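# Clamp the matching-width blank in the vise

## Task

Work out which plain metal blank matches the width of the dark setting master, then seat it in the vise resting on the two loose low parallel bars, which must finish standing upright between the jaws. The blank's full long face must sit flush against the fixed jaw (the end block without hoses), and its short end must touch the work stop (the short rod between the jaws). The setting master and the other blanks must not be left obviously tipped over.

## Robot and tools

Robot: two arms, left_arm and right_arm, each with six joints and a two-finger gripper. In the scene frame the origin is at table height midway between the arms, +z points up, +x points out over the table, and left_arm sits on the +y side. Calibrated bases: left_arm at (+0.014, +0.281, 0) m with quat_wxyz (+1.000, 0, 0, -0.019); right_arm at (+0.056, -0.369, 0) m with quat_wxyz (+1.000, 0, 0, +0.004). Hand positions, orientations, velocities and wrist-camera poses in results are given in each arm's own base frame; the table and fixed cameras use the scene frame. Reported hand poses may be off by a few centimetres, more at long reach.

Row layout (used by execute_actions and move): one flat list of 18 numbers covering both arms, even if only one moves. First left_arm: six joint angles, then gripper position, force_limit, speed. Then right_arm in the same nine-number pattern. Joint angles are absolute targets in radians, always in this order: wrist roll, shoulder, waist, wrist pitch, forearm roll, elbow. Their ranges: wrist roll -6.283 to 6.283, shoulder -2.059 to 2.094, waist -6.283 to 6.283, wrist pitch -1.693 to 3.142, forearm roll -6.283 to 6.283, elbow -3.927 to 0.192. A target more than 0.010 rad outside a range (and further out than the current angle) gets the call refused; one just past a real end is clipped, and the result may say "joint sent to its limit". The three gripper numbers are each in [-1, 1]: position +1 is wide open (108 mm gap), about -0.96 brings the pads together, and -1 means close until something blocks. force_limit runs from roughly 2.5 N per pad at -1 to 32 N at +1 (actual grip varies by gripper and closing speed). speed maps -1 to 5 mm/s and +1 to 420 mm/s. To leave a gripper unchanged, resend its previous three numbers; a 0 is a real command. After the fingers stop, new force or speed only applies if position also changes by at least 0.01.

execute_actions: actions is a list of actions; each action is a table of up to 15 rows, one per 1/30 s step; a short table repeats its last row to fill 15 steps. Per step a joint target cannot lead its measured angle by more than 0.637 rad, and gripper speed is capped at 1 m/s. cameras picks images by name (cam_left_wrist, cam_right_wrist, or ["all"]); an empty actions list returns all images by default.

move: target is one 18-number row or a list of up to 15 rows of absolute joint goals; all joints interpolate together, so the hand travels on a curve and nothing is avoided. speed (rad/s, 0.01 to 3.14, default 0.5) limits the joint with the longest travel; may be one value or one per target. blend (rad) rounds corners between listed targets; 0 stops at each. blocking=false returns after about 0.5 s while motion continues; a new move replaces it. The result adds a move: line such as done, off_target, moving, held or fault, possibly limits=held. Faster contact means a harder hit.

wait: seconds 0 to 10, arms hold their last command. stop: brakes a running move (fingers keep moving). zoom_image: camera (cam_left_wrist or cam_right_wrist) and region [x0, y0, x1, y1] in pixels of its latest image, at most 504 by 504; images are 896x504. show_instructions: shows the job sheet reference image. clear_fault: arm = left_arm or right_arm, only after a reported torque fault. finished_scene: scene = the current scene's number; call nothing after it.

Results: Joint positions, velocities, targets and torques list each arm's joints in the row order above. "within noise" means the arm is still. Tool commands shows current gripper commands. is_grasped is 1 only when an object stopped the fingers short; 0 when moving, at target, or pads met. width_mm is the pad gap, force_n the per-pad force. "joint command not followed" means the inter-arm clearance check altered targets. MOTOR HOT appears at 65 °C; at 80 °C the arm brakes for 30 to 60 s or more. Torque readings include arm weight and carry offsets; positive means toward larger angles.

Gripper geometry: fingers point along gripper +z and close along x; end_effector_position is between the pads, fingertips extend 15.0 mm further; the housing starts 65 mm back, 146 mm long along the closing direction and 50 mm wide; a block on a post juts about 11 cm toward gripper -y.

Avoid: torque faults (contact load limits in N m: waist 46.2, shoulder 46.3, elbow 28.5, forearm roll 22.1, wrist pitch 10.9, wrist roll 10.7; held weight counts), holding a joint at torque limit for 1 s, arms touching or gripping each other, slamming fixed or heavy objects, dropping parts or releasing them while moving, anything leaving the table, and tipping the master or spare blanks. Loose objects may get brief random nudges. The scene keeps running while you compose replies.

Each tool is called after "Emit:" by a JSON object that holds its "name" and its "arguments".

Reference images:

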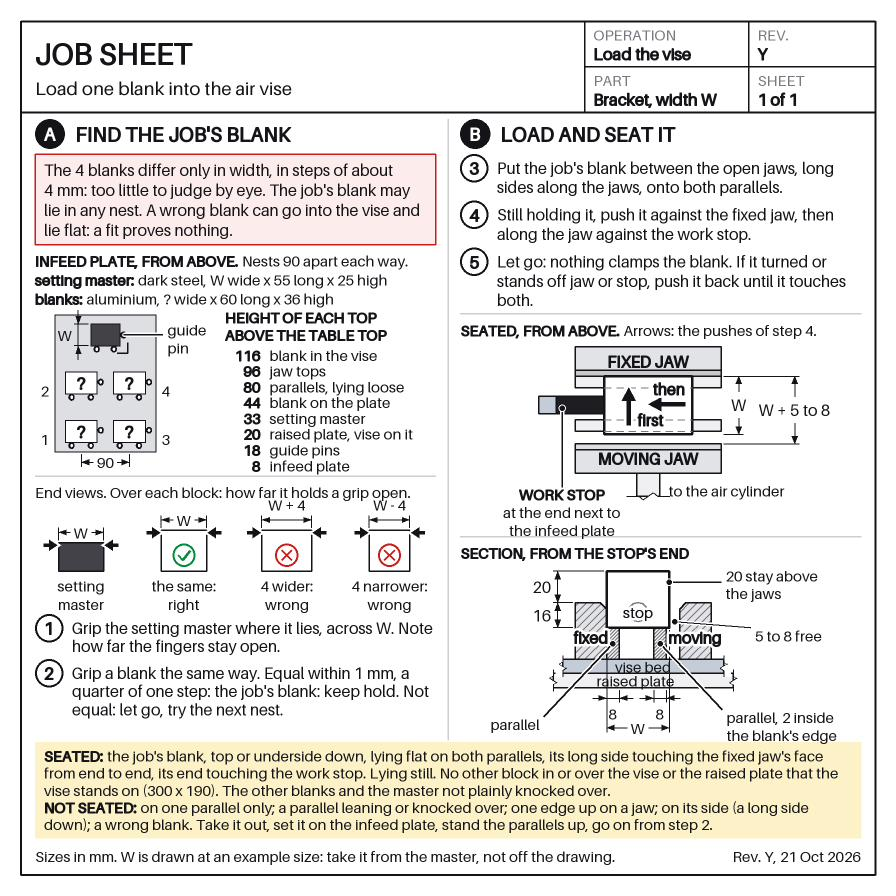

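## Session

Emit:
{"name": "execute_actions", "arguments": {"actions": []}}

Nothing of this call was run. Scene 2 begins with your next reply.

Emit:
{"name": "execute_actions", "arguments": {"actions": []}}

Scene clock: 0.00 s.
left_arm: end_effector_position=(+0.4462, +0.2991, +0.2383) width_mm=108.10 is_grasped=0 force_n=0.00 end_effector_quat_wxyz=(-0.542, +0.640, +0.459, +0.294) | right_arm: end_effector_position=(+0.2210, -0.1397, +0.2973) width_mm=108.10 is_grasped=0 force_n=0.00 end_effector_quat_wxyz=(-0.103, +0.022, +0.947, +0.302)
Joint names: [wrist roll, shoulder, waist, wrist pitch, forearm roll, elbow]
Joint positions: left_arm=[0.492 0.255 0.155 1.384 1.414 -1.062] | right_arm=[-1.564 -0.275 -0.832 1.887 0.27 -1.02]
Joint velocities: within noise
Joint torques (N m): no reading
Joint targets: left_arm=[0.492 0.255 0.155 1.384 1.414 -1.062] | right_arm=[-1.564 -0.275 -0.832 1.887 0.270 -1.020]
Tool commands: left_gripper/position=+1.0 left_gripper/force_limit=+1.0 left_gripper/speed=+1.0 right_gripper/position=+1.0 right_gripper/force_limit=+1.0 right_gripper/speed=+1.0

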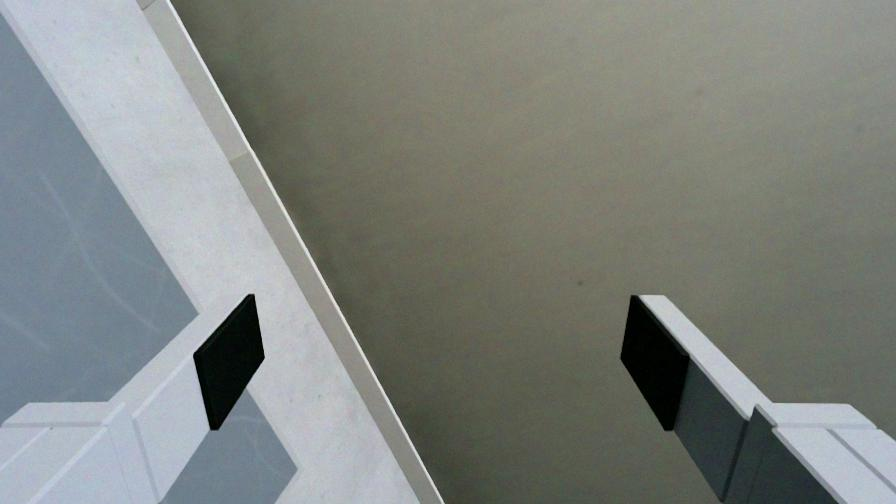

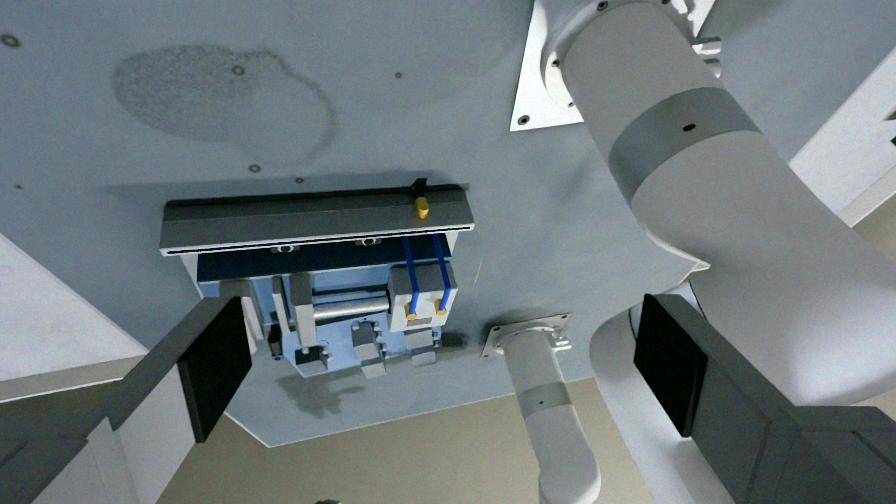

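Emit:
{"name": "move", "arguments": {"target": [-2.76,-0.34,-0.4,1.478,0,-1.138,1,1,1,-2.156,-0.34,0.2,1.478,0,-1.138,1,1,1], "cameras": ["all"], "speed": 0.8}}

Scene clock: 27.97 s.
left_arm: end_effector_position=(+0.3498, -0.1479, +0.3505) width_mm=108.10 is_grasped=0 force_n=0.00 end_effector_quat_wxyz=(+0.000, +0.708, -0.706, +0.000) | right_arm: end_effector_position=(+0.3722, +0.0754, +0.3505) width_mm=108.10 is_grasped=0 force_n=0.00 end_effector_quat_wxyz=(+0.000, +0.707, -0.707, +0.000)
Joint names: [wrist roll, shoulder, waist, wrist pitch, forearm roll, elbow]
Joint positions: left_arm=[-2.76 -0.34 -0.4 1.478 0 -1.138] | right_arm=[-2.156 -0.34 0.2 1.478 0 -1.138]
Joint torques (N m): left_arm=[-1.42 -25.57 -6.12 0.2 -1.8 -20.32] | right_arm=[-1.51 -25.15 4.82 -6.33 -3.51 -23.17]
Joint targets: left_arm=[-2.760 -0.340 -0.400 1.478 0.000 -1.138] | right_arm=[-2.156 -0.340 0.200 1.478 0.000 -1.138]
move: done

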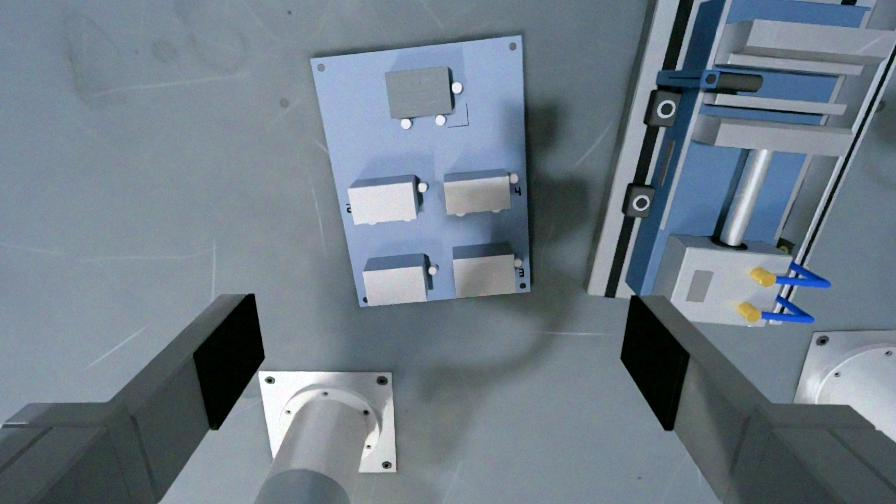

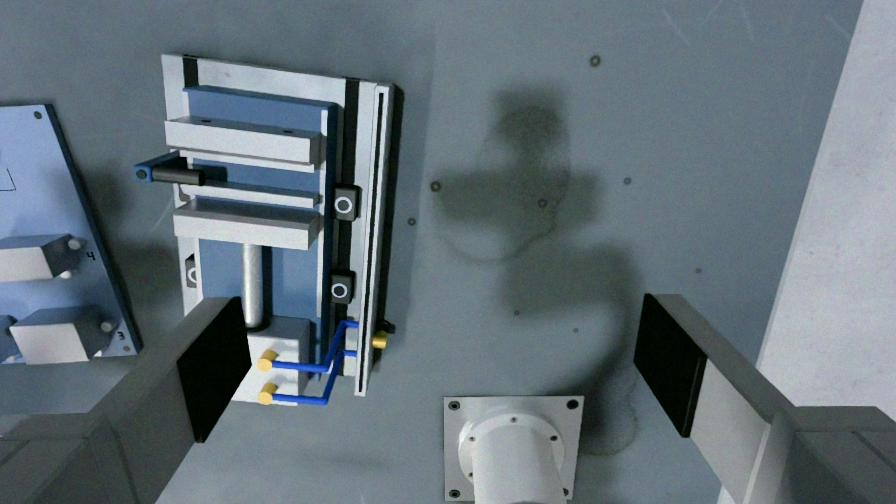

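Emit:
{"name": "move", "arguments": {"target": [-4.335,-0.0962,-0.311,0.8204,0,-0.7242,1,1,1,-2.156,-0.34,-0.9,1.478,0,-1.138,1,1,1], "cameras": ["cam_left_wrist"], "speed": 0.7}}

Scene clock: 97.33 s.
left_arm: end_effector_position=(+0.3859, -0.1240, +0.1305) width_mm=108.10 is_grasped=0 force_n=0.00 end_effector_quat_wxyz=(+0.000, +0.999, +0.048, +0.000) | right_arm: end_effector_position=(+0.2361, -0.2975, +0.3505) width_mm=108.10 is_grasped=0 force_n=0.00 end_effector_quat_wxyz=(+0.000, -0.233, +0.972, +0.000)
Joint names: [wrist roll, shoulder, waist, wrist pitch, forearm roll, elbow]
Joint positions: left_arm=[-4.335 -0.096 -0.311 0.82 0 -0.724] | right_arm=[-2.156 -0.34 -0.9 1.478 0 -1.138]
Joint torques (N m): left_arm=[-1.43 -16.64 6.06 -3.15 -0.68 -12.64] | right_arm=[-1.11 -24.8 -5.08 -5.94 -2.45 -22.79]
Joint targets: left_arm=[-4.335 -0.096 -0.311 0.820 0.000 -0.724] | right_arm=[-2.156 -0.340 -0.900 1.478 0.000 -1.138]
move: done
Images, in order (width x height): cam_left_wrist 896x504.

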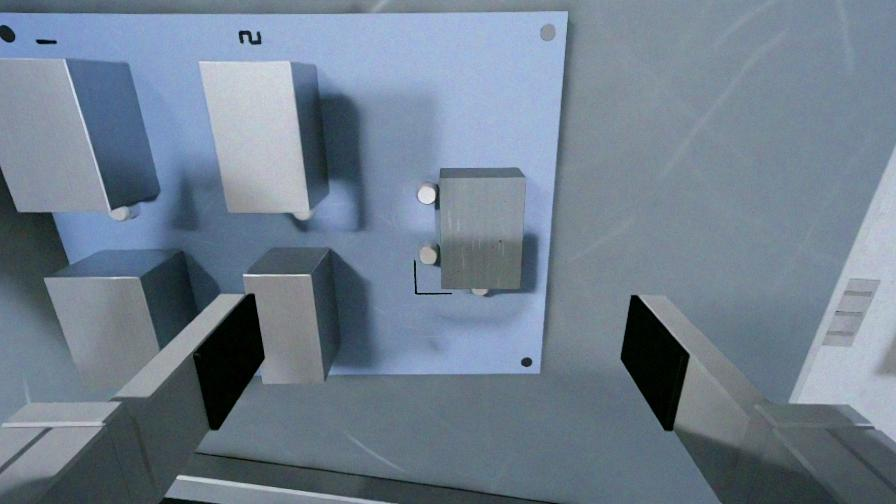

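Emit:
{"name": "move", "arguments": {"target": [[-4.3165,-0.0387,-0.2925,0.827,0,-0.7883,1,1,1,-2.156,-0.34,-0.9,1.478,0,-1.138,1,1,1],[-4.3165,0.1768,-0.2925,0.547,0,-0.7238,1,1,1,-2.156,-0.34,-0.9,1.478,0,-1.138,1,1,1]], "cameras": ["cam_left_wrist"], "speed": 0.25}}

Scene clock: 119.83 s.
left_arm: end_effector_position=(+0.4051, -0.1220, +0.0375) width_mm=108.10 is_grasped=0 force_n=0.00 end_effector_quat_wxyz=(+0.000, +0.999, +0.048, +0.000) | right_arm: end_effector_position=(+0.2361, -0.2975, +0.3505) width_mm=108.10 is_grasped=0 force_n=0.00 end_effector_quat_wxyz=(+0.000, -0.233, +0.972, +0.000)
Joint names: [wrist roll, shoulder, waist, wrist pitch, forearm roll, elbow]
Joint positions: left_arm=[-4.316 0.177 -0.292 0.547 0 -0.724] | right_arm=[-2.156 -0.34 -0.9 1.478 0 -1.138]
Joint torques (N m): left_arm=[1.36 -21.36 5.98 -3.19 0.98 -10.28] | right_arm=[-0.53 -23.87 -5.08 -5.06 2.42 -22.14]
Joint targets: left_arm=[-4.317 0.177 -0.292 0.547 0.000 -0.724] | right_arm=[-2.156 -0.340 -0.900 1.478 0.000 -1.138]
move: done
Images, in order (width x height): cam_left_wrist 896x504.

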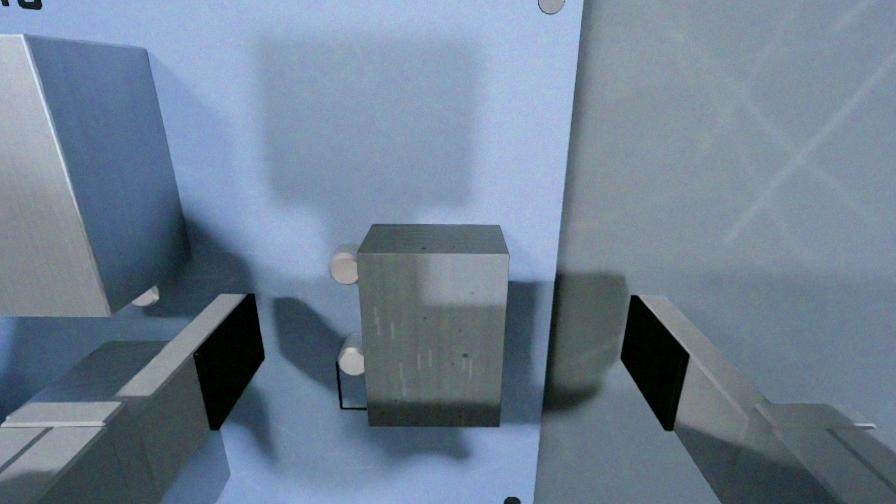

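Emit:
{"name": "move", "arguments": {"target": [-4.3165,0.1768,-0.2925,0.547,0,-0.7238,-1,-0.6,-0.8,-2.156,-0.34,-0.9,1.478,0,-1.138,1,1,1], "cameras": ["cam_left_wrist"]}}

Scene clock: 128.07 s.
left_arm: end_effector_position=(+0.4050, -0.1220, +0.0374) width_mm=38.68 is_grasped=0 force_n=16.87 end_effector_quat_wxyz=(+0.000, +0.999, +0.048, +0.000) | right_arm: end_effector_position=(+0.2361, -0.2975, +0.3505) width_mm=108.10 is_grasped=0 force_n=0.00 end_effector_quat_wxyz=(+0.000, -0.233, +0.972, +0.000)
Joint names: [wrist roll, shoulder, waist, wrist pitch, forearm roll, elbow]
Joint positions: left_arm=[-4.316 0.177 -0.292 0.547 0 -0.724] | right_arm=[-2.156 -0.34 -0.9 1.478 0 -1.138]
Joint torques (N m): left_arm=[1.43 -21.69 5.8 -2.27 1.09 -12.53] | right_arm=[-0.01 -23.25 -5.16 -4.41 2.56 -21.55]
Joint targets: left_arm=[-4.317 0.177 -0.292 0.547 0.000 -0.724] | right_arm=[-2.156 -0.340 -0.900 1.478 0.000 -1.138]
move: done
Images, in order (width x height): cam_left_wrist 896x504.

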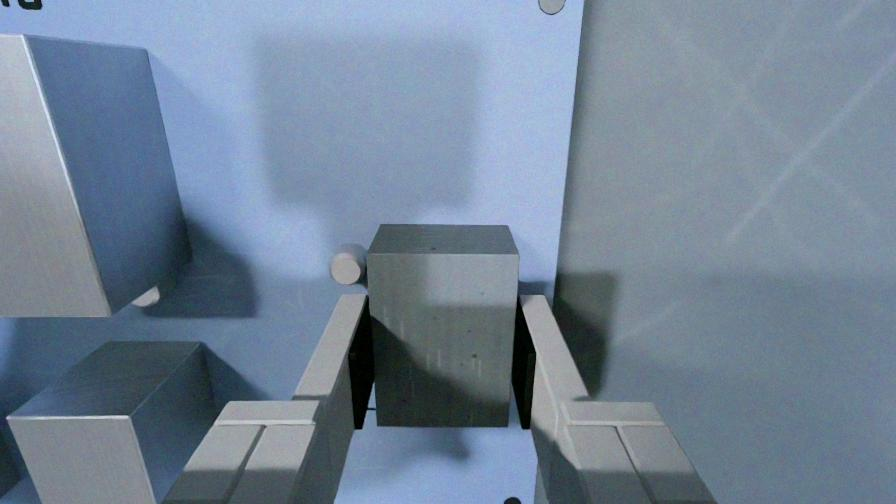

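Emit:
{"name": "move", "arguments": {"target": [[-4.3165,0.1768,-0.2925,0.547,0,-0.7238,0.31,1,0,-2.156,-0.34,-0.9,1.478,0,-1.138,1,1,1],[-4.3165,-0.0387,-0.2925,0.827,0,-0.7883,0.31,1,0,-2.156,-0.34,-0.9,1.478,0,-1.138,1,1,1],[-4.4293,-0.8077,-0.4053,0.987,0,-0.179,0.31,1,0,-2.156,-0.34,-0.9,1.478,0,-1.138,1,1,1]], "cameras": ["cam_left_wrist"], "speed": [0.3,0.3,0.5]}}

Scene clock: 171.50 s.
left_arm: end_effector_position=(+0.2167, -0.0930, +0.1301) width_mm=70.05 is_grasped=0 force_n=0.00 end_effector_quat_wxyz=(+0.000, +0.999, +0.048, +0.000) | right_arm: end_effector_position=(+0.2361, -0.2975, +0.3505) width_mm=108.10 is_grasped=0 force_n=0.00 end_effector_quat_wxyz=(+0.000, -0.233, +0.972, +0.000)
Joint names: [wrist roll, shoulder, waist, wrist pitch, forearm roll, elbow]
Joint positions: left_arm=[-4.429 -0.808 -0.405 0.987 0 -0.179] | right_arm=[-2.156 -0.34 -0.9 1.478 0 -1.138]
Joint torques (N m): left_arm=[-1.49 -12.89 -5.92 0.26 0.94 -13.56] | right_arm=[0.52 -21.92 -4.89 -3.24 2.47 -20.58]
Joint targets: left_arm=[-4.429 -0.808 -0.405 0.987 0.000 -0.179] | right_arm=[-2.156 -0.340 -0.900 1.478 0.000 -1.138]
move: done
Images, in order (width x height): cam_left_wrist 896x504.

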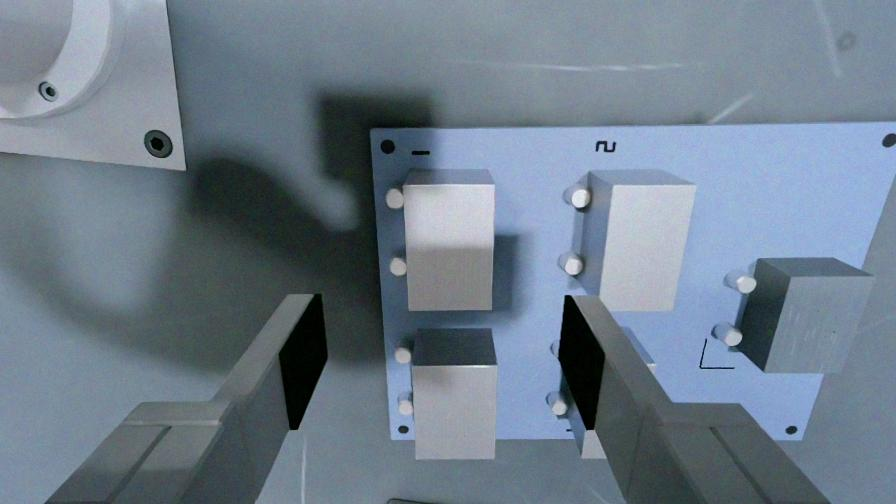

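Emit:
{"name": "move", "arguments": {"target": [[-4.4392,-0.6674,-0.4152,0.7896,0,-0.1222,0.31,1,0,-2.156,-0.34,-0.9,1.478,0,-1.138,1,1,1],[-4.4392,-0.4711,-0.4152,0.5504,0,-0.0793,0.31,1,0,-2.156,-0.34,-0.9,1.478,0,-1.138,1,1,1],[-4.4392,-0.4711,-0.4152,0.5504,0,-0.0793,-1,-0.6,-0.8,-2.156,-0.34,-0.9,1.478,0,-1.138,1,1,1]], "cameras": ["cam_left_wrist"], "speed": 0.25}}

Scene clock: 191.53 s.
left_arm: end_effector_position=(+0.2194, -0.0967, +0.0454) width_mm=38.90 is_grasped=1 force_n=14.72 end_effector_quat_wxyz=(+0.000, +0.999, +0.048, +0.000) | right_arm: end_effector_position=(+0.2361, -0.2975, +0.3505) width_mm=108.10 is_grasped=0 force_n=0.00 end_effector_quat_wxyz=(+0.000, -0.233, +0.972, +0.000)
Joint names: [wrist roll, shoulder, waist, wrist pitch, forearm roll, elbow]
Joint positions: left_arm=[-4.439 -0.471 -0.415 0.55 0 -0.079] | right_arm=[-2.156 -0.34 -0.9 1.478 0 -1.138]
Joint torques (N m): left_arm=[-1.41 -4.01 -5.54 -2.93 0.99 -11.1] | right_arm=[0.58 -21.03 -4.78 -2.27 2.46 -19.67]
Joint targets: left_arm=[-4.439 -0.471 -0.415 0.550 0.000 -0.079] | right_arm=[-2.156 -0.340 -0.900 1.478 0.000 -1.138]
move: done
Images, in order (width x height): cam_left_wrist 896x504.

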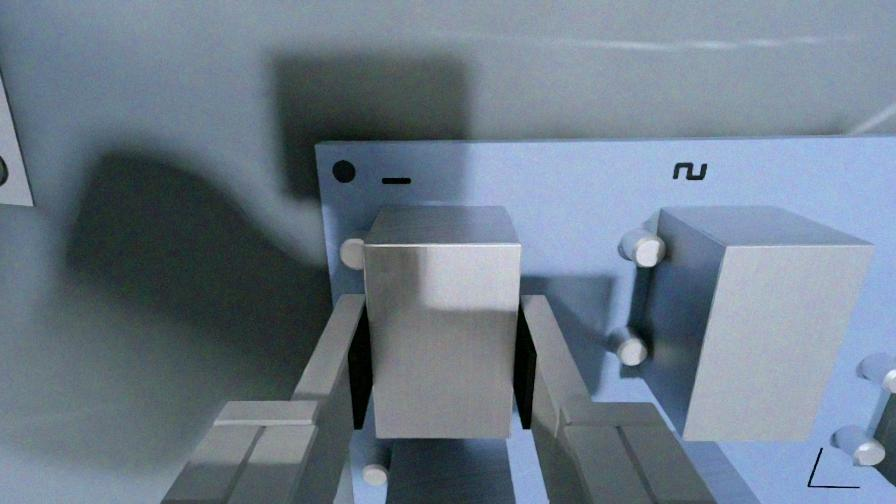

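Emit:
{"name": "move", "arguments": {"target": [[-4.4392,-0.4711,-0.4152,0.5504,0,-0.0793,-0.98,0.2,-0.8,-2.156,-0.34,-0.9,1.478,0,-1.138,1,1,1],[-4.4392,-0.6674,-0.4152,0.7896,0,-0.1222,-0.98,0.2,-0.8,-2.156,-0.34,-0.9,1.478,0,-1.138,1,1,1],[-4.4392,-0.8794,-0.4152,1.2305,0,-0.3511,-0.98,0.2,-0.8,-2.156,-0.34,-0.9,1.478,0,-1.138,1,1,1]], "speed": 0.3, "blend": [0,0.05,0]}}

Emit:
{"name": "move", "arguments": {"target": [-4.5953,0.1719,-0.7583,1.1772,0,-1.3491,-0.98,0.2,-0.8,-2.156,-0.34,-1.3,1.478,0,-1.138,1,1,1], "speed": 0.5, "cameras": ["all"]}}

Scene clock: 216.23 s.
left_arm: end_effector_position=(+0.2193, -0.0967, +0.2003) width_mm=38.74 is_grasped=1 force_n=22.55 end_effector_quat_wxyz=(+0.000, +0.999, +0.048, +0.000) | right_arm: end_effector_position=(+0.2361, -0.2975, +0.3505) width_mm=108.10 is_grasped=0 force_n=0.00 end_effector_quat_wxyz=(+0.000, -0.233, +0.972, +0.000)
Joint names: [wrist roll, shoulder, waist, wrist pitch, forearm roll, elbow]
Joint positions: left_arm=[-4.439 -0.879 -0.415 1.23 0 -0.351] | right_arm=[-2.156 -0.34 -0.9 1.478 0 -1.138]
Joint torques (N m): left_arm=[-0.33 -13.11 -1.11 0.27 0.94 -21.23] | right_arm=[0.5 -20.08 -4.73 -1.33 2.51 -18.94]
Joint targets: left_arm=[-4.439 -0.879 -0.415 1.230 0.000 -0.351] | right_arm=[-2.156 -0.340 -0.900 1.478 0.000 -1.138]
move: done

Scene clock: 218.83 s.
left_arm: end_effector_position=(+0.3800, -0.3599, +0.2304) width_mm=38.74 is_grasped=1 force_n=22.55 end_effector_quat_wxyz=(+0.000, +0.999, -0.045, +0.000) | right_arm: end_effector_position=(+0.1016, -0.3659, +0.3505) width_mm=108.10 is_grasped=0 force_n=0.00 end_effector_quat_wxyz=(+0.000, -0.035, +0.999, +0.000)
Joint names: [wrist roll, shoulder, waist, wrist pitch, forearm roll, elbow]
Joint positions: left_arm=[-4.595 0.172 -0.758 1.177 0 -1.349] | right_arm=[-2.156 -0.34 -1.3 1.478 0 -1.138]
Joint torques (N m): left_arm=[-1.5 -27.44 -6.05 -3.28 0.9 -21.17] | right_arm=[0.5 -19.48 -5.37 -0.95 2.57 -18.9]
Joint targets: left_arm=[-4.595 0.172 -0.758 1.177 0.000 -1.349] | right_arm=[-2.156 -0.340 -1.300 1.478 0.000 -1.138]
move: done

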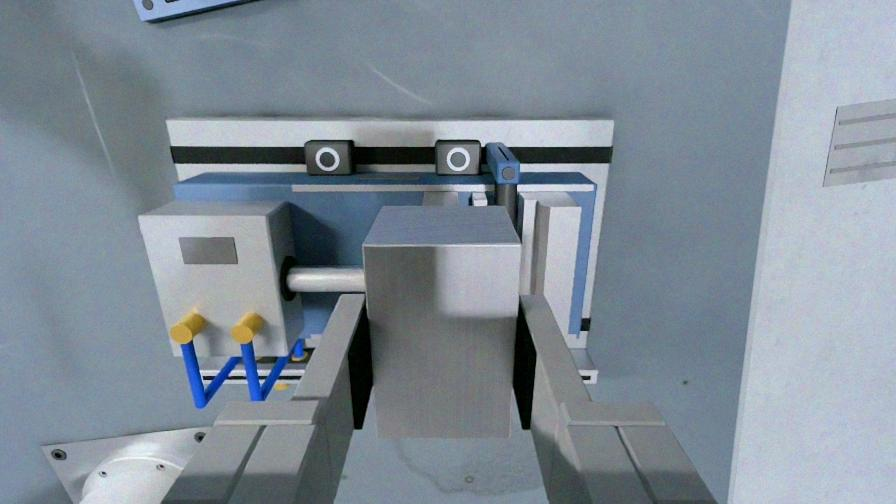

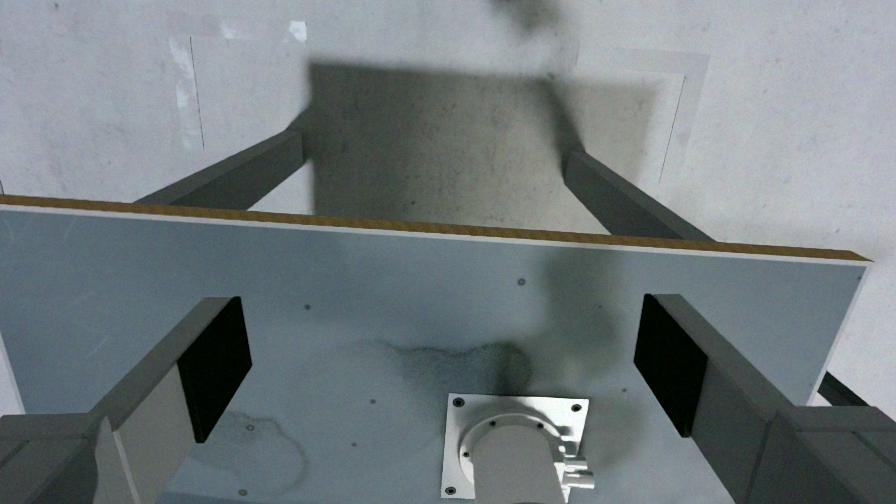

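Emit:
{"name": "zoom_image", "arguments": {"camera": "cam_left_wrist", "region": [400, 130, 620, 350]}}

Scaled by 2.291 from the camera's 896x504 image, which has a finer 1280x720 frame.

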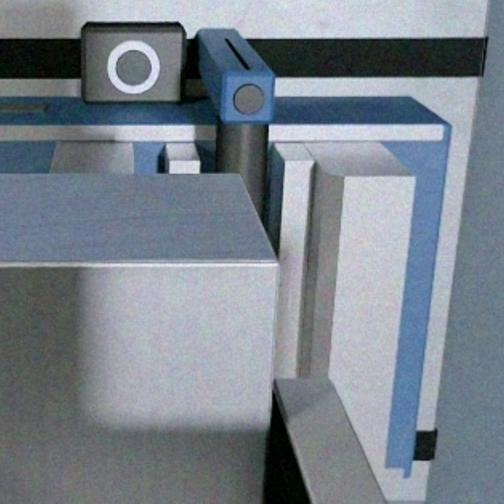

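Emit:
{"name": "move", "arguments": {"target": [-4.6682,0.0157,-0.8357,1.1414,0,-1.1571,-0.98,0.2,-0.8,-2.156,-0.34,-1.3,1.478,0,-1.138,1,1,1], "speed": 0.4, "cameras": ["cam_left_wrist"]}}

Emit:
{"name": "zoom_image", "arguments": {"camera": "cam_left_wrist", "region": [480, 130, 760, 350]}}

Scene clock: 294.97 s.
left_arm: end_effector_position=(+0.3204, -0.3543, +0.2305) width_mm=38.74 is_grasped=1 force_n=22.54 end_effector_quat_wxyz=(+0.000, +0.999, -0.047, +0.000) | right_arm: end_effector_position=(+0.1016, -0.3659, +0.3505) width_mm=108.10 is_grasped=0 force_n=0.00 end_effector_quat_wxyz=(+0.000, -0.035, +0.999, +0.000)
Joint names: [wrist roll, shoulder, waist, wrist pitch, forearm roll, elbow]
Joint positions: left_arm=[-4.668 0.016 -0.836 1.141 0 -1.157] | right_arm=[-2.156 -0.34 -1.3 1.478 0 -1.138]
Joint torques (N m): left_arm=[-1.48 -36.51 -6.29 -3.26 0.94 -15.3] | right_arm=[0.56 -18.89 -4.93 -0.36 2.58 -18.89]
Joint targets: left_arm=[-4.668 0.016 -0.836 1.141 0.000 -1.157] | right_arm=[-2.156 -0.340 -1.300 1.478 0.000 -1.138]
move: done
Images, in order (width x height): cam_left_wrist 896x504.

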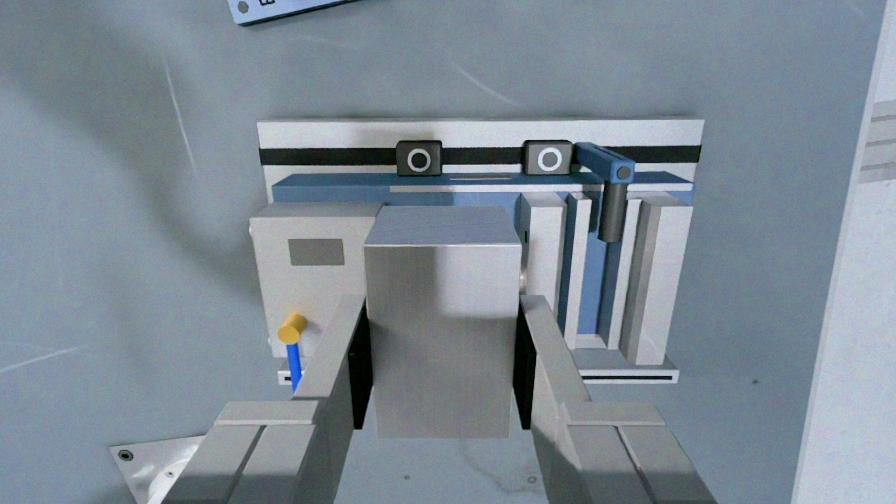

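Scaled by 1.800 from the camera's 896x504 image, which has a finer 1280x720 frame.

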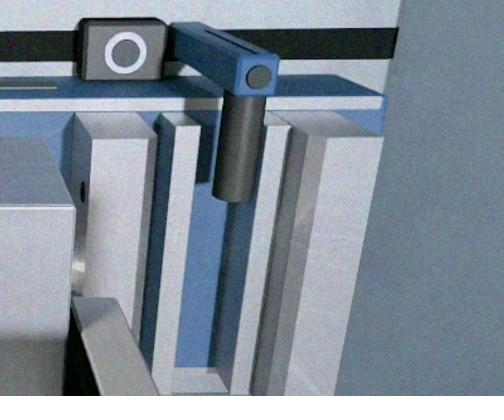

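Emit:
{"name": "move", "arguments": {"target": [-4.6275,0.4289,-0.7925,1.0296,0,-1.4585,-0.98,0.2,-0.8,-2.156,-0.34,-1.3,1.478,0,-1.138,1,1,1], "speed": 0.3, "cameras": ["cam_left_wrist"]}}

Emit:
{"name": "zoom_image", "arguments": {"camera": "cam_left_wrist", "region": [320, 90, 620, 440]}}

Scene clock: 329.27 s.
left_arm: end_effector_position=(+0.4047, -0.4105, +0.1455) width_mm=38.74 is_grasped=1 force_n=22.54 end_effector_quat_wxyz=(+0.000, +0.999, -0.046, +0.000) | right_arm: end_effector_position=(+0.1016, -0.3659, +0.3505) width_mm=108.10 is_grasped=0 force_n=0.00 end_effector_quat_wxyz=(+0.000, -0.035, +0.999, +0.000)
Joint names: [wrist roll, shoulder, waist, wrist pitch, forearm roll, elbow]
Joint positions: left_arm=[-4.628 0.429 -0.793 1.03 0 -1.458] | right_arm=[-2.156 -0.34 -1.3 1.478 0 -1.138]
Joint torques (N m): left_arm=[1.41 -32.42 6.03 -3.3 0.81 -20.58] | right_arm=[0.47 -18.28 -5.13 -0.14 2.46 -18.89]
Joint targets: left_arm=[-4.628 0.429 -0.792 1.030 0.000 -1.458] | right_arm=[-2.156 -0.340 -1.300 1.478 0.000 -1.138]
move: done
Images, in order (width x height): cam_left_wrist 896x504.

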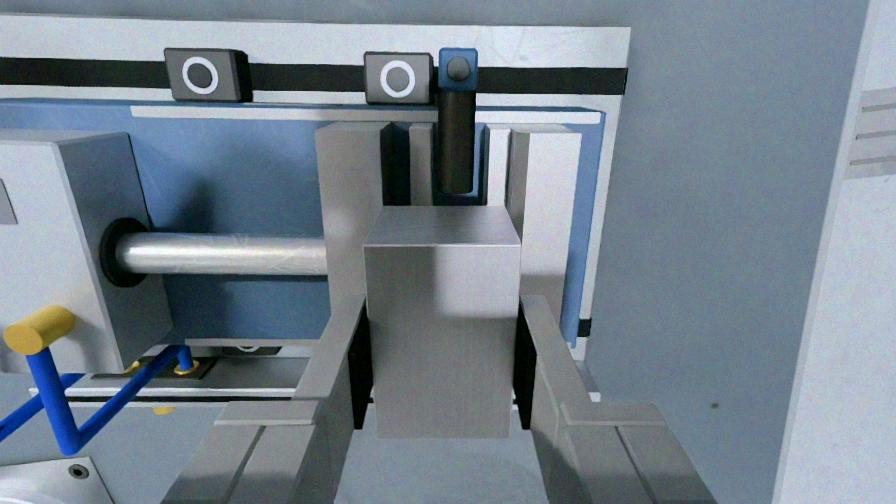

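Scaled by 1.440 from the camera's 896x504 image, which has a finer 1280x720 frame.

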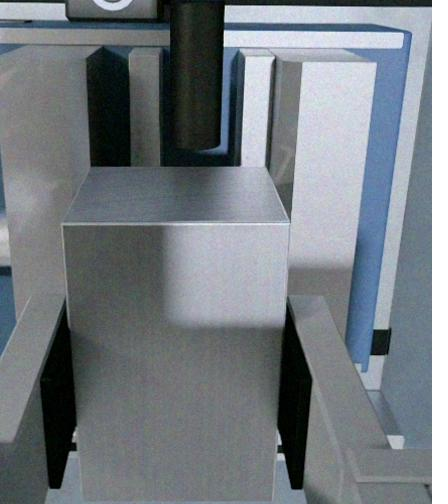

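Emit:
{"name": "move", "arguments": {"target": [[-4.636,0.4514,-0.801,1.041,0,-1.4924,-0.98,0.2,-0.8,-2.156,-0.34,-1.3,1.478,0,-1.138,1,1,1],[-4.636,0.4801,-0.801,0.9837,0,-1.4638,-0.98,0.2,-0.8,-2.156,-0.34,-1.3,1.478,0,-1.138,1,1,1]], "speed": 0.06, "cameras": ["cam_left_wrist"]}}

Emit:
{"name": "zoom_image", "arguments": {"camera": "cam_left_wrist", "region": [320, 90, 620, 440]}}

Scene clock: 356.43 s.
left_arm: end_effector_position=(+0.4057, -0.4186, +0.1215) width_mm=38.74 is_grasped=1 force_n=22.54 end_effector_quat_wxyz=(+0.000, +0.999, -0.046, +0.000) | right_arm: end_effector_position=(+0.1016, -0.3659, +0.3505) width_mm=108.10 is_grasped=0 force_n=0.00 end_effector_quat_wxyz=(+0.000, -0.035, +0.999, +0.000)
Joint names: [wrist roll, shoulder, waist, wrist pitch, forearm roll, elbow]
Joint positions: left_arm=[-4.636 0.48 -0.801 0.984 0 -1.464] | right_arm=[-2.156 -0.34 -1.3 1.478 0 -1.138]
Joint torques (N m): left_arm=[-1.16 -34.2 -6.05 -3.2 0.83 -14.59] | right_arm=[0.43 -17.16 -5.15 -0.16 2.53 -18.97]
Joint targets: left_arm=[-4.636 0.480 -0.801 0.984 0.000 -1.464] | right_arm=[-2.156 -0.340 -1.300 1.478 0.000 -1.138]
move: done
Images, in order (width x height): cam_left_wrist 896x504.

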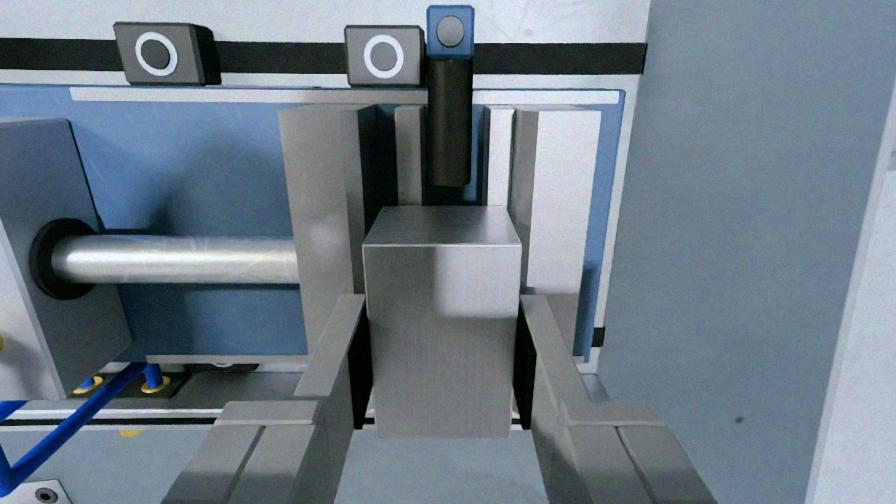

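Scaled by 1.440 from the camera's 896x504 image, which has a finer 1280x720 frame.

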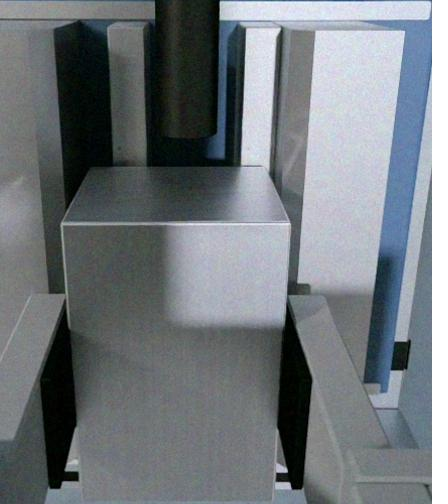

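Emit:
{"name": "move", "arguments": {"target": [-4.636,0.4834,-0.801,0.9778,0,-1.4612,-0.98,0.2,-0.8,-2.156,-0.34,-1.3,1.478,0,-1.138,1,1,1], "speed": 0.03}}

Emit:
{"name": "move", "arguments": {"target": [-4.636,0.4847,-0.801,0.9754,0,-1.4601,-0.98,0.2,-0.8,-2.156,-0.34,-1.3,1.478,0,-1.138,1,1,1], "speed": 0.03}}

Emit:
{"name": "move", "arguments": {"target": [-4.636,0.486,-0.801,0.9731,0,-1.4591,-0.98,0.2,-0.8,-2.156,-0.34,-1.3,1.478,0,-1.138,1,1,1], "speed": 0.03, "cameras": ["cam_left_wrist"]}}

Emit:
{"name": "zoom_image", "arguments": {"camera": "cam_left_wrist", "region": [320, 90, 620, 440]}}

Scene clock: 370.50 s.
left_arm: end_effector_position=(+0.4057, -0.4186, +0.1189) width_mm=38.74 is_grasped=1 force_n=22.54 end_effector_quat_wxyz=(+0.000, +0.999, -0.046, +0.000) | right_arm: end_effector_position=(+0.1016, -0.3659, +0.3505) width_mm=108.10 is_grasped=0 force_n=0.00 end_effector_quat_wxyz=(+0.000, -0.035, +0.999, +0.000)
Joint names: [wrist roll, shoulder, waist, wrist pitch, forearm roll, elbow]
Joint positions: left_arm=[-4.636 0.483 -0.801 0.978 0 -1.461] | right_arm=[-2.156 -0.34 -1.3 1.478 0 -1.138]
Joint torques (N m): left_arm=[-1.11 -34.19 -6.03 -3.4 0.76 -14.54] | right_arm=[0.45 -16.69 -5.02 -0.15 2.45 -18.89]
Joint targets: left_arm=[-4.636 0.483 -0.801 0.978 0.000 -1.461] | right_arm=[-2.156 -0.340 -1.300 1.478 0.000 -1.138]
move: done

Scene clock: 371.20 s.
left_arm: end_effector_position=(+0.4057, -0.4186, +0.1180) width_mm=38.74 is_grasped=1 force_n=22.54 end_effector_quat_wxyz=(+0.000, +0.999, -0.046, +0.000) | right_arm: end_effector_position=(+0.1016, -0.3659, +0.3505) width_mm=108.10 is_grasped=0 force_n=0.00 end_effector_quat_wxyz=(+0.000, -0.035, +0.999, +0.000)
Joint names: [wrist roll, shoulder, waist, wrist pitch, forearm roll, elbow]
Joint positions: left_arm=[-4.636 0.485 -0.801 0.975 0 -1.46] | right_arm=[-2.156 -0.34 -1.3 1.478 0 -1.138]
Joint torques (N m): left_arm=[-1.11 -25.93 -5.97 -3.44 0.78 -11.36] | right_arm=[0.39 -16.51 -5.1 -0.21 2.64 -18.93]
Joint targets: left_arm=[-4.636 0.485 -0.801 0.975 0.000 -1.460] | right_arm=[-2.156 -0.340 -1.300 1.478 0.000 -1.138]
move: done

Scene clock: 371.90 s.
left_arm: end_effector_position=(+0.4058, -0.4186, +0.1169) width_mm=38.74 is_grasped=1 force_n=21.50 end_effector_quat_wxyz=(+0.000, +0.999, -0.046, +0.000) | right_arm: end_effector_position=(+0.1016, -0.3659, +0.3505) width_mm=108.10 is_grasped=0 force_n=0.00 end_effector_quat_wxyz=(+0.000, -0.035, +0.999, +0.000)
Joint names: [wrist roll, shoulder, waist, wrist pitch, forearm roll, elbow]
Joint positions: left_arm=[-4.636 0.486 -0.801 0.973 0 -1.459] | right_arm=[-2.156 -0.34 -1.3 1.478 0 -1.138]
Joint torques (N m): left_arm=[-1.06 -15.76 -5.87 -2.26 0.86 -5.8] | right_arm=[0.41 -16.3 -5.16 -0.17 2.58 -18.91]
Joint targets: left_arm=[-4.636 0.486 -0.801 0.973 0.000 -1.459] | right_arm=[-2.156 -0.340 -1.300 1.478 0.000 -1.138]
move: done
Images, in order (width x height): cam_left_wrist 896x504.

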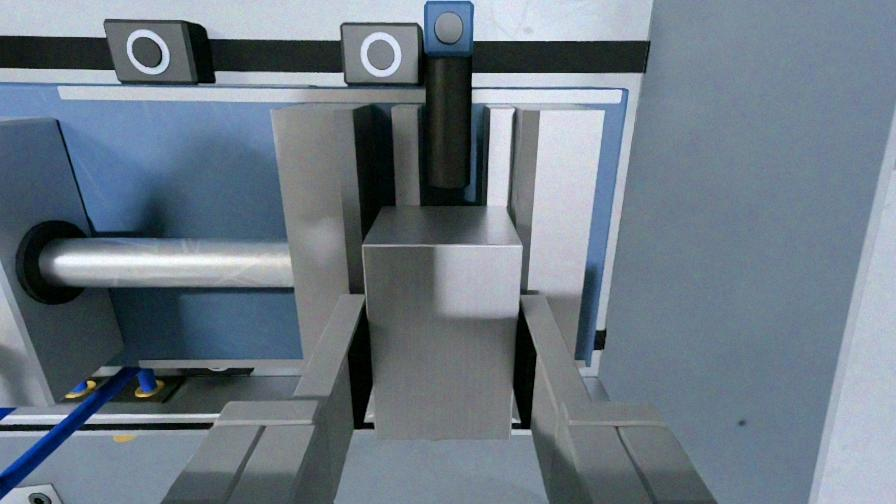

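Scaled by 1.440 from the camera's 896x504 image, which has a finer 1280x720 frame.

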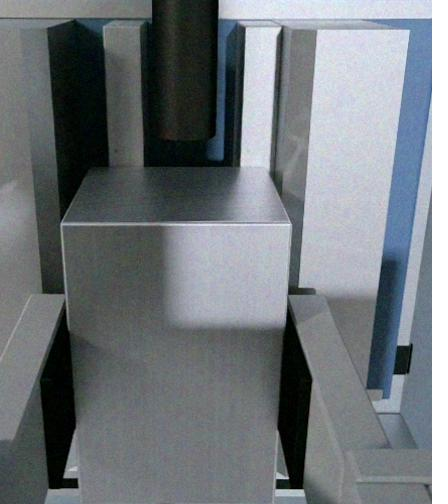

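Emit:
{"name": "move", "arguments": {"target": [-4.636,0.484,-0.801,0.9768,0,-1.4608,-0.98,0.2,-0.8,-2.156,-0.34,-1.3,1.478,0,-1.138,1,1,1], "speed": 0.03}}

Emit:
{"name": "move", "arguments": {"target": [-4.6338,0.4892,-0.7988,0.9797,0,-1.4689,-0.98,0.2,-0.8,-2.156,-0.34,-1.3,1.478,0,-1.138,1,1,1], "speed": 0.03}}

Emit:
{"name": "move", "arguments": {"target": [-4.6315,0.4943,-0.7965,0.9826,0,-1.4769,-0.98,0.2,-0.8,-2.156,-0.34,-1.3,1.478,0,-1.138,1,1,1], "speed": 0.03, "cameras": ["cam_left_wrist"]}}

Emit:
{"name": "zoom_image", "arguments": {"camera": "cam_left_wrist", "region": [360, 80, 560, 260]}}

Scene clock: 399.50 s.
left_arm: end_effector_position=(+0.4057, -0.4185, +0.1183) width_mm=38.74 is_grasped=1 force_n=20.80 end_effector_quat_wxyz=(+0.000, +0.999, -0.046, +0.000) | right_arm: end_effector_position=(+0.1016, -0.3659, +0.3505) width_mm=108.10 is_grasped=0 force_n=0.00 end_effector_quat_wxyz=(+0.000, -0.035, +0.999, +0.000)
Joint names: [wrist roll, shoulder, waist, wrist pitch, forearm roll, elbow]
Joint positions: left_arm=[-4.636 0.484 -0.801 0.977 0 -1.461] | right_arm=[-2.156 -0.34 -1.3 1.478 0 -1.138]
Joint torques (N m): left_arm=[-1.12 -47.38 -3.05 -0.07 0.82 -20.21] | right_arm=[0.39 -15.75 -4.98 -0.15 2.4 -19.03]
Joint targets: left_arm=[-4.636 0.484 -0.801 0.977 0.000 -1.461] | right_arm=[-2.156 -0.340 -1.300 1.478 0.000 -1.138]
move: done

Scene clock: 400.20 s.
left_arm: end_effector_position=(+0.4077, -0.4188, +0.1185) width_mm=38.74 is_grasped=1 force_n=20.80 end_effector_quat_wxyz=(+0.000, +0.999, -0.046, +0.000) | right_arm: end_effector_position=(+0.1016, -0.3659, +0.3505) width_mm=108.10 is_grasped=0 force_n=0.00 end_effector_quat_wxyz=(+0.000, -0.035, +0.999, +0.000)
Joint names: [wrist roll, shoulder, waist, wrist pitch, forearm roll, elbow]
Joint positions: left_arm=[-4.634 0.489 -0.799 0.98 0 -1.469] | right_arm=[-2.156 -0.34 -1.3 1.478 0 -1.138]
Joint torques (N m): left_arm=[1.02 -34.45 6.03 0.14 0.78 -20.36] | right_arm=[0.39 -15.55 -4.89 -0.13 2.59 -18.94]
Joint targets: left_arm=[-4.634 0.489 -0.799 0.980 0.000 -1.469] | right_arm=[-2.156 -0.340 -1.300 1.478 0.000 -1.138]
move: done

Scene clock: 400.90 s.
left_arm: end_effector_position=(+0.4097, -0.4189, +0.1184) width_mm=38.73 is_grasped=1 force_n=20.22 end_effector_quat_wxyz=(+0.000, +0.999, -0.046, +0.000) | right_arm: end_effector_position=(+0.1016, -0.3659, +0.3505) width_mm=108.10 is_grasped=0 force_n=0.00 end_effector_quat_wxyz=(+0.000, -0.035, +0.999, +0.000)
Joint names: [wrist roll, shoulder, waist, wrist pitch, forearm roll, elbow]
Joint positions: left_arm=[-4.632 0.494 -0.797 0.983 0 -1.477] | right_arm=[-2.156 -0.34 -1.3 1.478 0 -1.138]
Joint torques (N m): left_arm=[1.16 -36.32 9.81 -2.61 0.93 -25.95] | right_arm=[0.34 -15.38 -4.96 -0.19 2.5 -18.97]
Joint targets: left_arm=[-4.631 0.494 -0.796 0.983 0.000 -1.477] | right_arm=[-2.156 -0.340 -1.300 1.478 0.000 -1.138]
move: done
Images, in order (width x height): cam_left_wrist 896x504.

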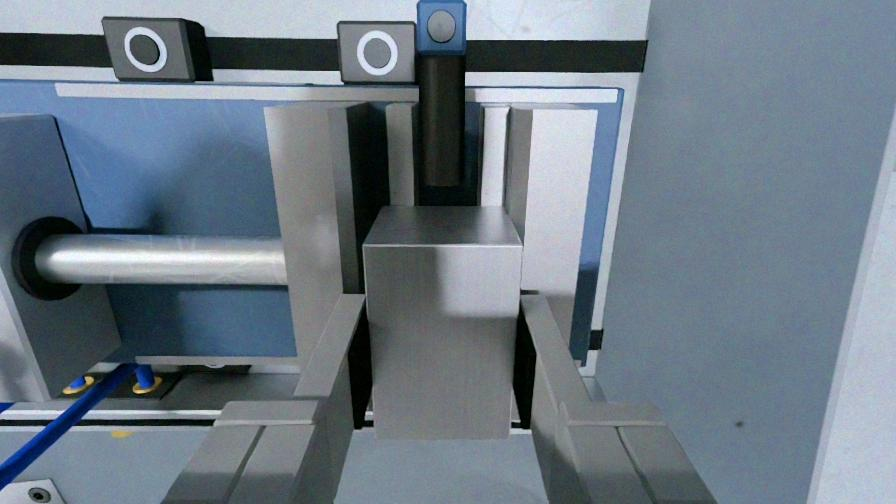

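Scaled by 2.520 from the camera's 896x504 image, which has a finer 1280x720 frame.

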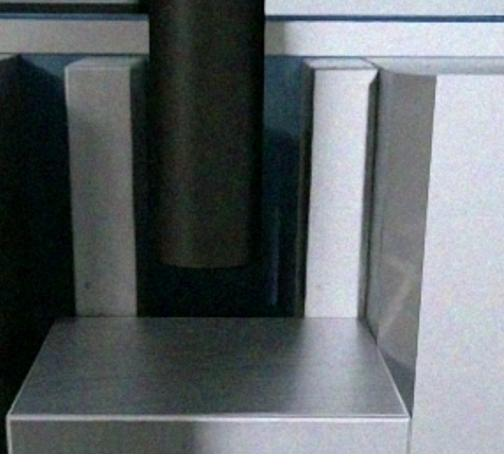

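Emit:
{"name": "move", "arguments": {"target": [-4.6304,0.4969,-0.7954,0.984,0,-1.481,-0.98,0.2,-0.8,-2.156,-0.34,-1.3,1.478,0,-1.138,1,1,1], "speed": 0.03}}

Emit:
{"name": "move", "arguments": {"target": [-4.6293,0.4995,-0.7943,0.9855,0,-1.485,-0.98,0.2,-0.8,-2.156,-0.34,-1.3,1.478,0,-1.138,1,1,1], "speed": 0.03, "cameras": ["cam_left_wrist"]}}

Emit:
{"name": "zoom_image", "arguments": {"camera": "cam_left_wrist", "region": [360, 80, 560, 260]}}

Scene clock: 411.27 s.
left_arm: end_effector_position=(+0.4107, -0.4191, +0.1186) width_mm=38.72 is_grasped=1 force_n=22.11 end_effector_quat_wxyz=(+0.000, +0.999, -0.046, +0.000) | right_arm: end_effector_position=(+0.1016, -0.3659, +0.3505) width_mm=108.10 is_grasped=0 force_n=0.00 end_effector_quat_wxyz=(+0.000, -0.035, +0.999, +0.000)
Joint names: [wrist roll, shoulder, waist, wrist pitch, forearm roll, elbow]
Joint positions: left_arm=[-4.63 0.497 -0.796 0.984 0 -1.481] | right_arm=[-2.156 -0.34 -1.3 1.478 0 -1.138]
Joint torques (N m): left_arm=[1.01 -29.22 18.45 -5.57 0.71 -28.15] | right_arm=[0.34 -14.9 -5.02 -0.14 2.58 -18.89]
Joint targets: left_arm=[-4.630 0.497 -0.795 0.984 0.000 -1.481] | right_arm=[-2.156 -0.340 -1.300 1.478 0.000 -1.138]
move: done

Scene clock: 411.97 s.
left_arm: end_effector_position=(+0.4031, -0.4115, +0.1165) width_mm=38.70 is_grasped=1 force_n=25.45 end_effector_quat_wxyz=(-0.015, +0.999, -0.046, -0.016) | right_arm: end_effector_position=(+0.1016, -0.3659, +0.3505) width_mm=108.10 is_grasped=0 force_n=0.00 end_effector_quat_wxyz=(+0.000, -0.035, +0.999, +0.000)
Joint names: [wrist roll, shoulder, waist, wrist pitch, forearm roll, elbow]
Joint positions: left_arm=[-4.63 0.496 -0.796 1.032 0 -1.484] | right_arm=[-2.156 -0.34 -1.3 1.478 0 -1.138]
Joint torques (N m): left_arm=[-0.03 -32.84 2.17 2.8 0.53 -10.78] | right_arm=[0.36 -14.69 -5.09 -0.17 2.57 -18.94]
Joint targets: left_arm=[-4.630 0.498 -0.795 1.037 0.000 -1.482] | right_arm=[-2.156 -0.340 -1.300 1.478 0.000 -1.138]
Tool commands: left_gripper/position=-0.98 left_gripper/force_limit=+0.2 left_gripper/speed=-0.8 right_gripper/position=+1.0 right_gripper/force_limit=+1.0 right_gripper/speed=+1.0
TORQUE FAULT: the external load on the wrist pitch of the left arm reached its load limit, and that arm stopped. The contact can be on any part of that arm beyond that joint, not only on its tool. A torque fault puts only its own arm into a fault stop. That arm's remaining commands of this call were not run. The hold on the wrist pitch of that arm was moved back by the arm itself, up to 3 degrees, as the stop began. That arm is still stopped at the end of this call. While its stop runs, that arm, its gripper or tool too, takes no new command.
CLEAR FAULT: the left arm stays stopped (state 4) until you call clear_fault(arm="left_arm").
End effector pose when the fault began: left_arm: position (+0.4110, -0.4191, +0.1185), quat_wxyz (+0.000, +0.999, -0.046, +0.000)
Joint positions when the fault began: left_arm=[-4.63 0.498 -0.795 0.985 0 -1.482]
move: fault (left_arm); left_arm: the wrist pitch is farthest, 0.046 rad from its target
Images, in order (width x height): cam_left_wrist 896x504.

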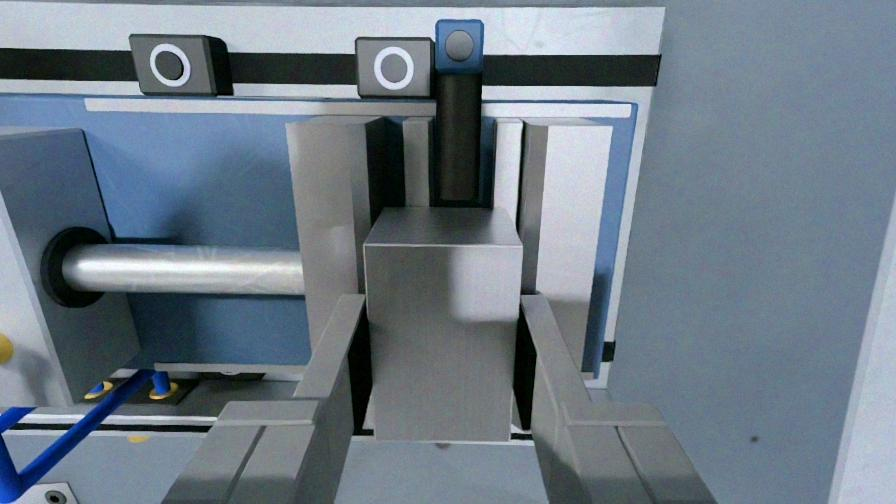

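Scaled by 2.520 from the camera's 896x504 image, which has a finer 1280x720 frame.

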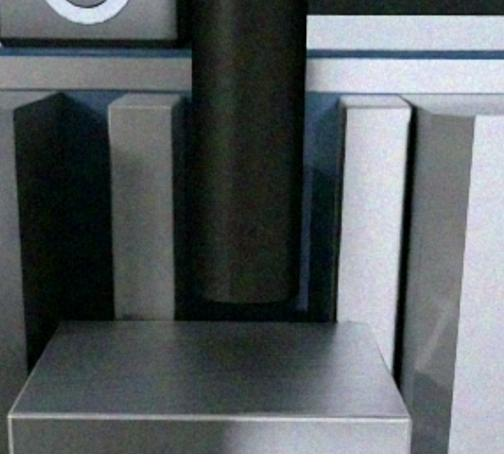

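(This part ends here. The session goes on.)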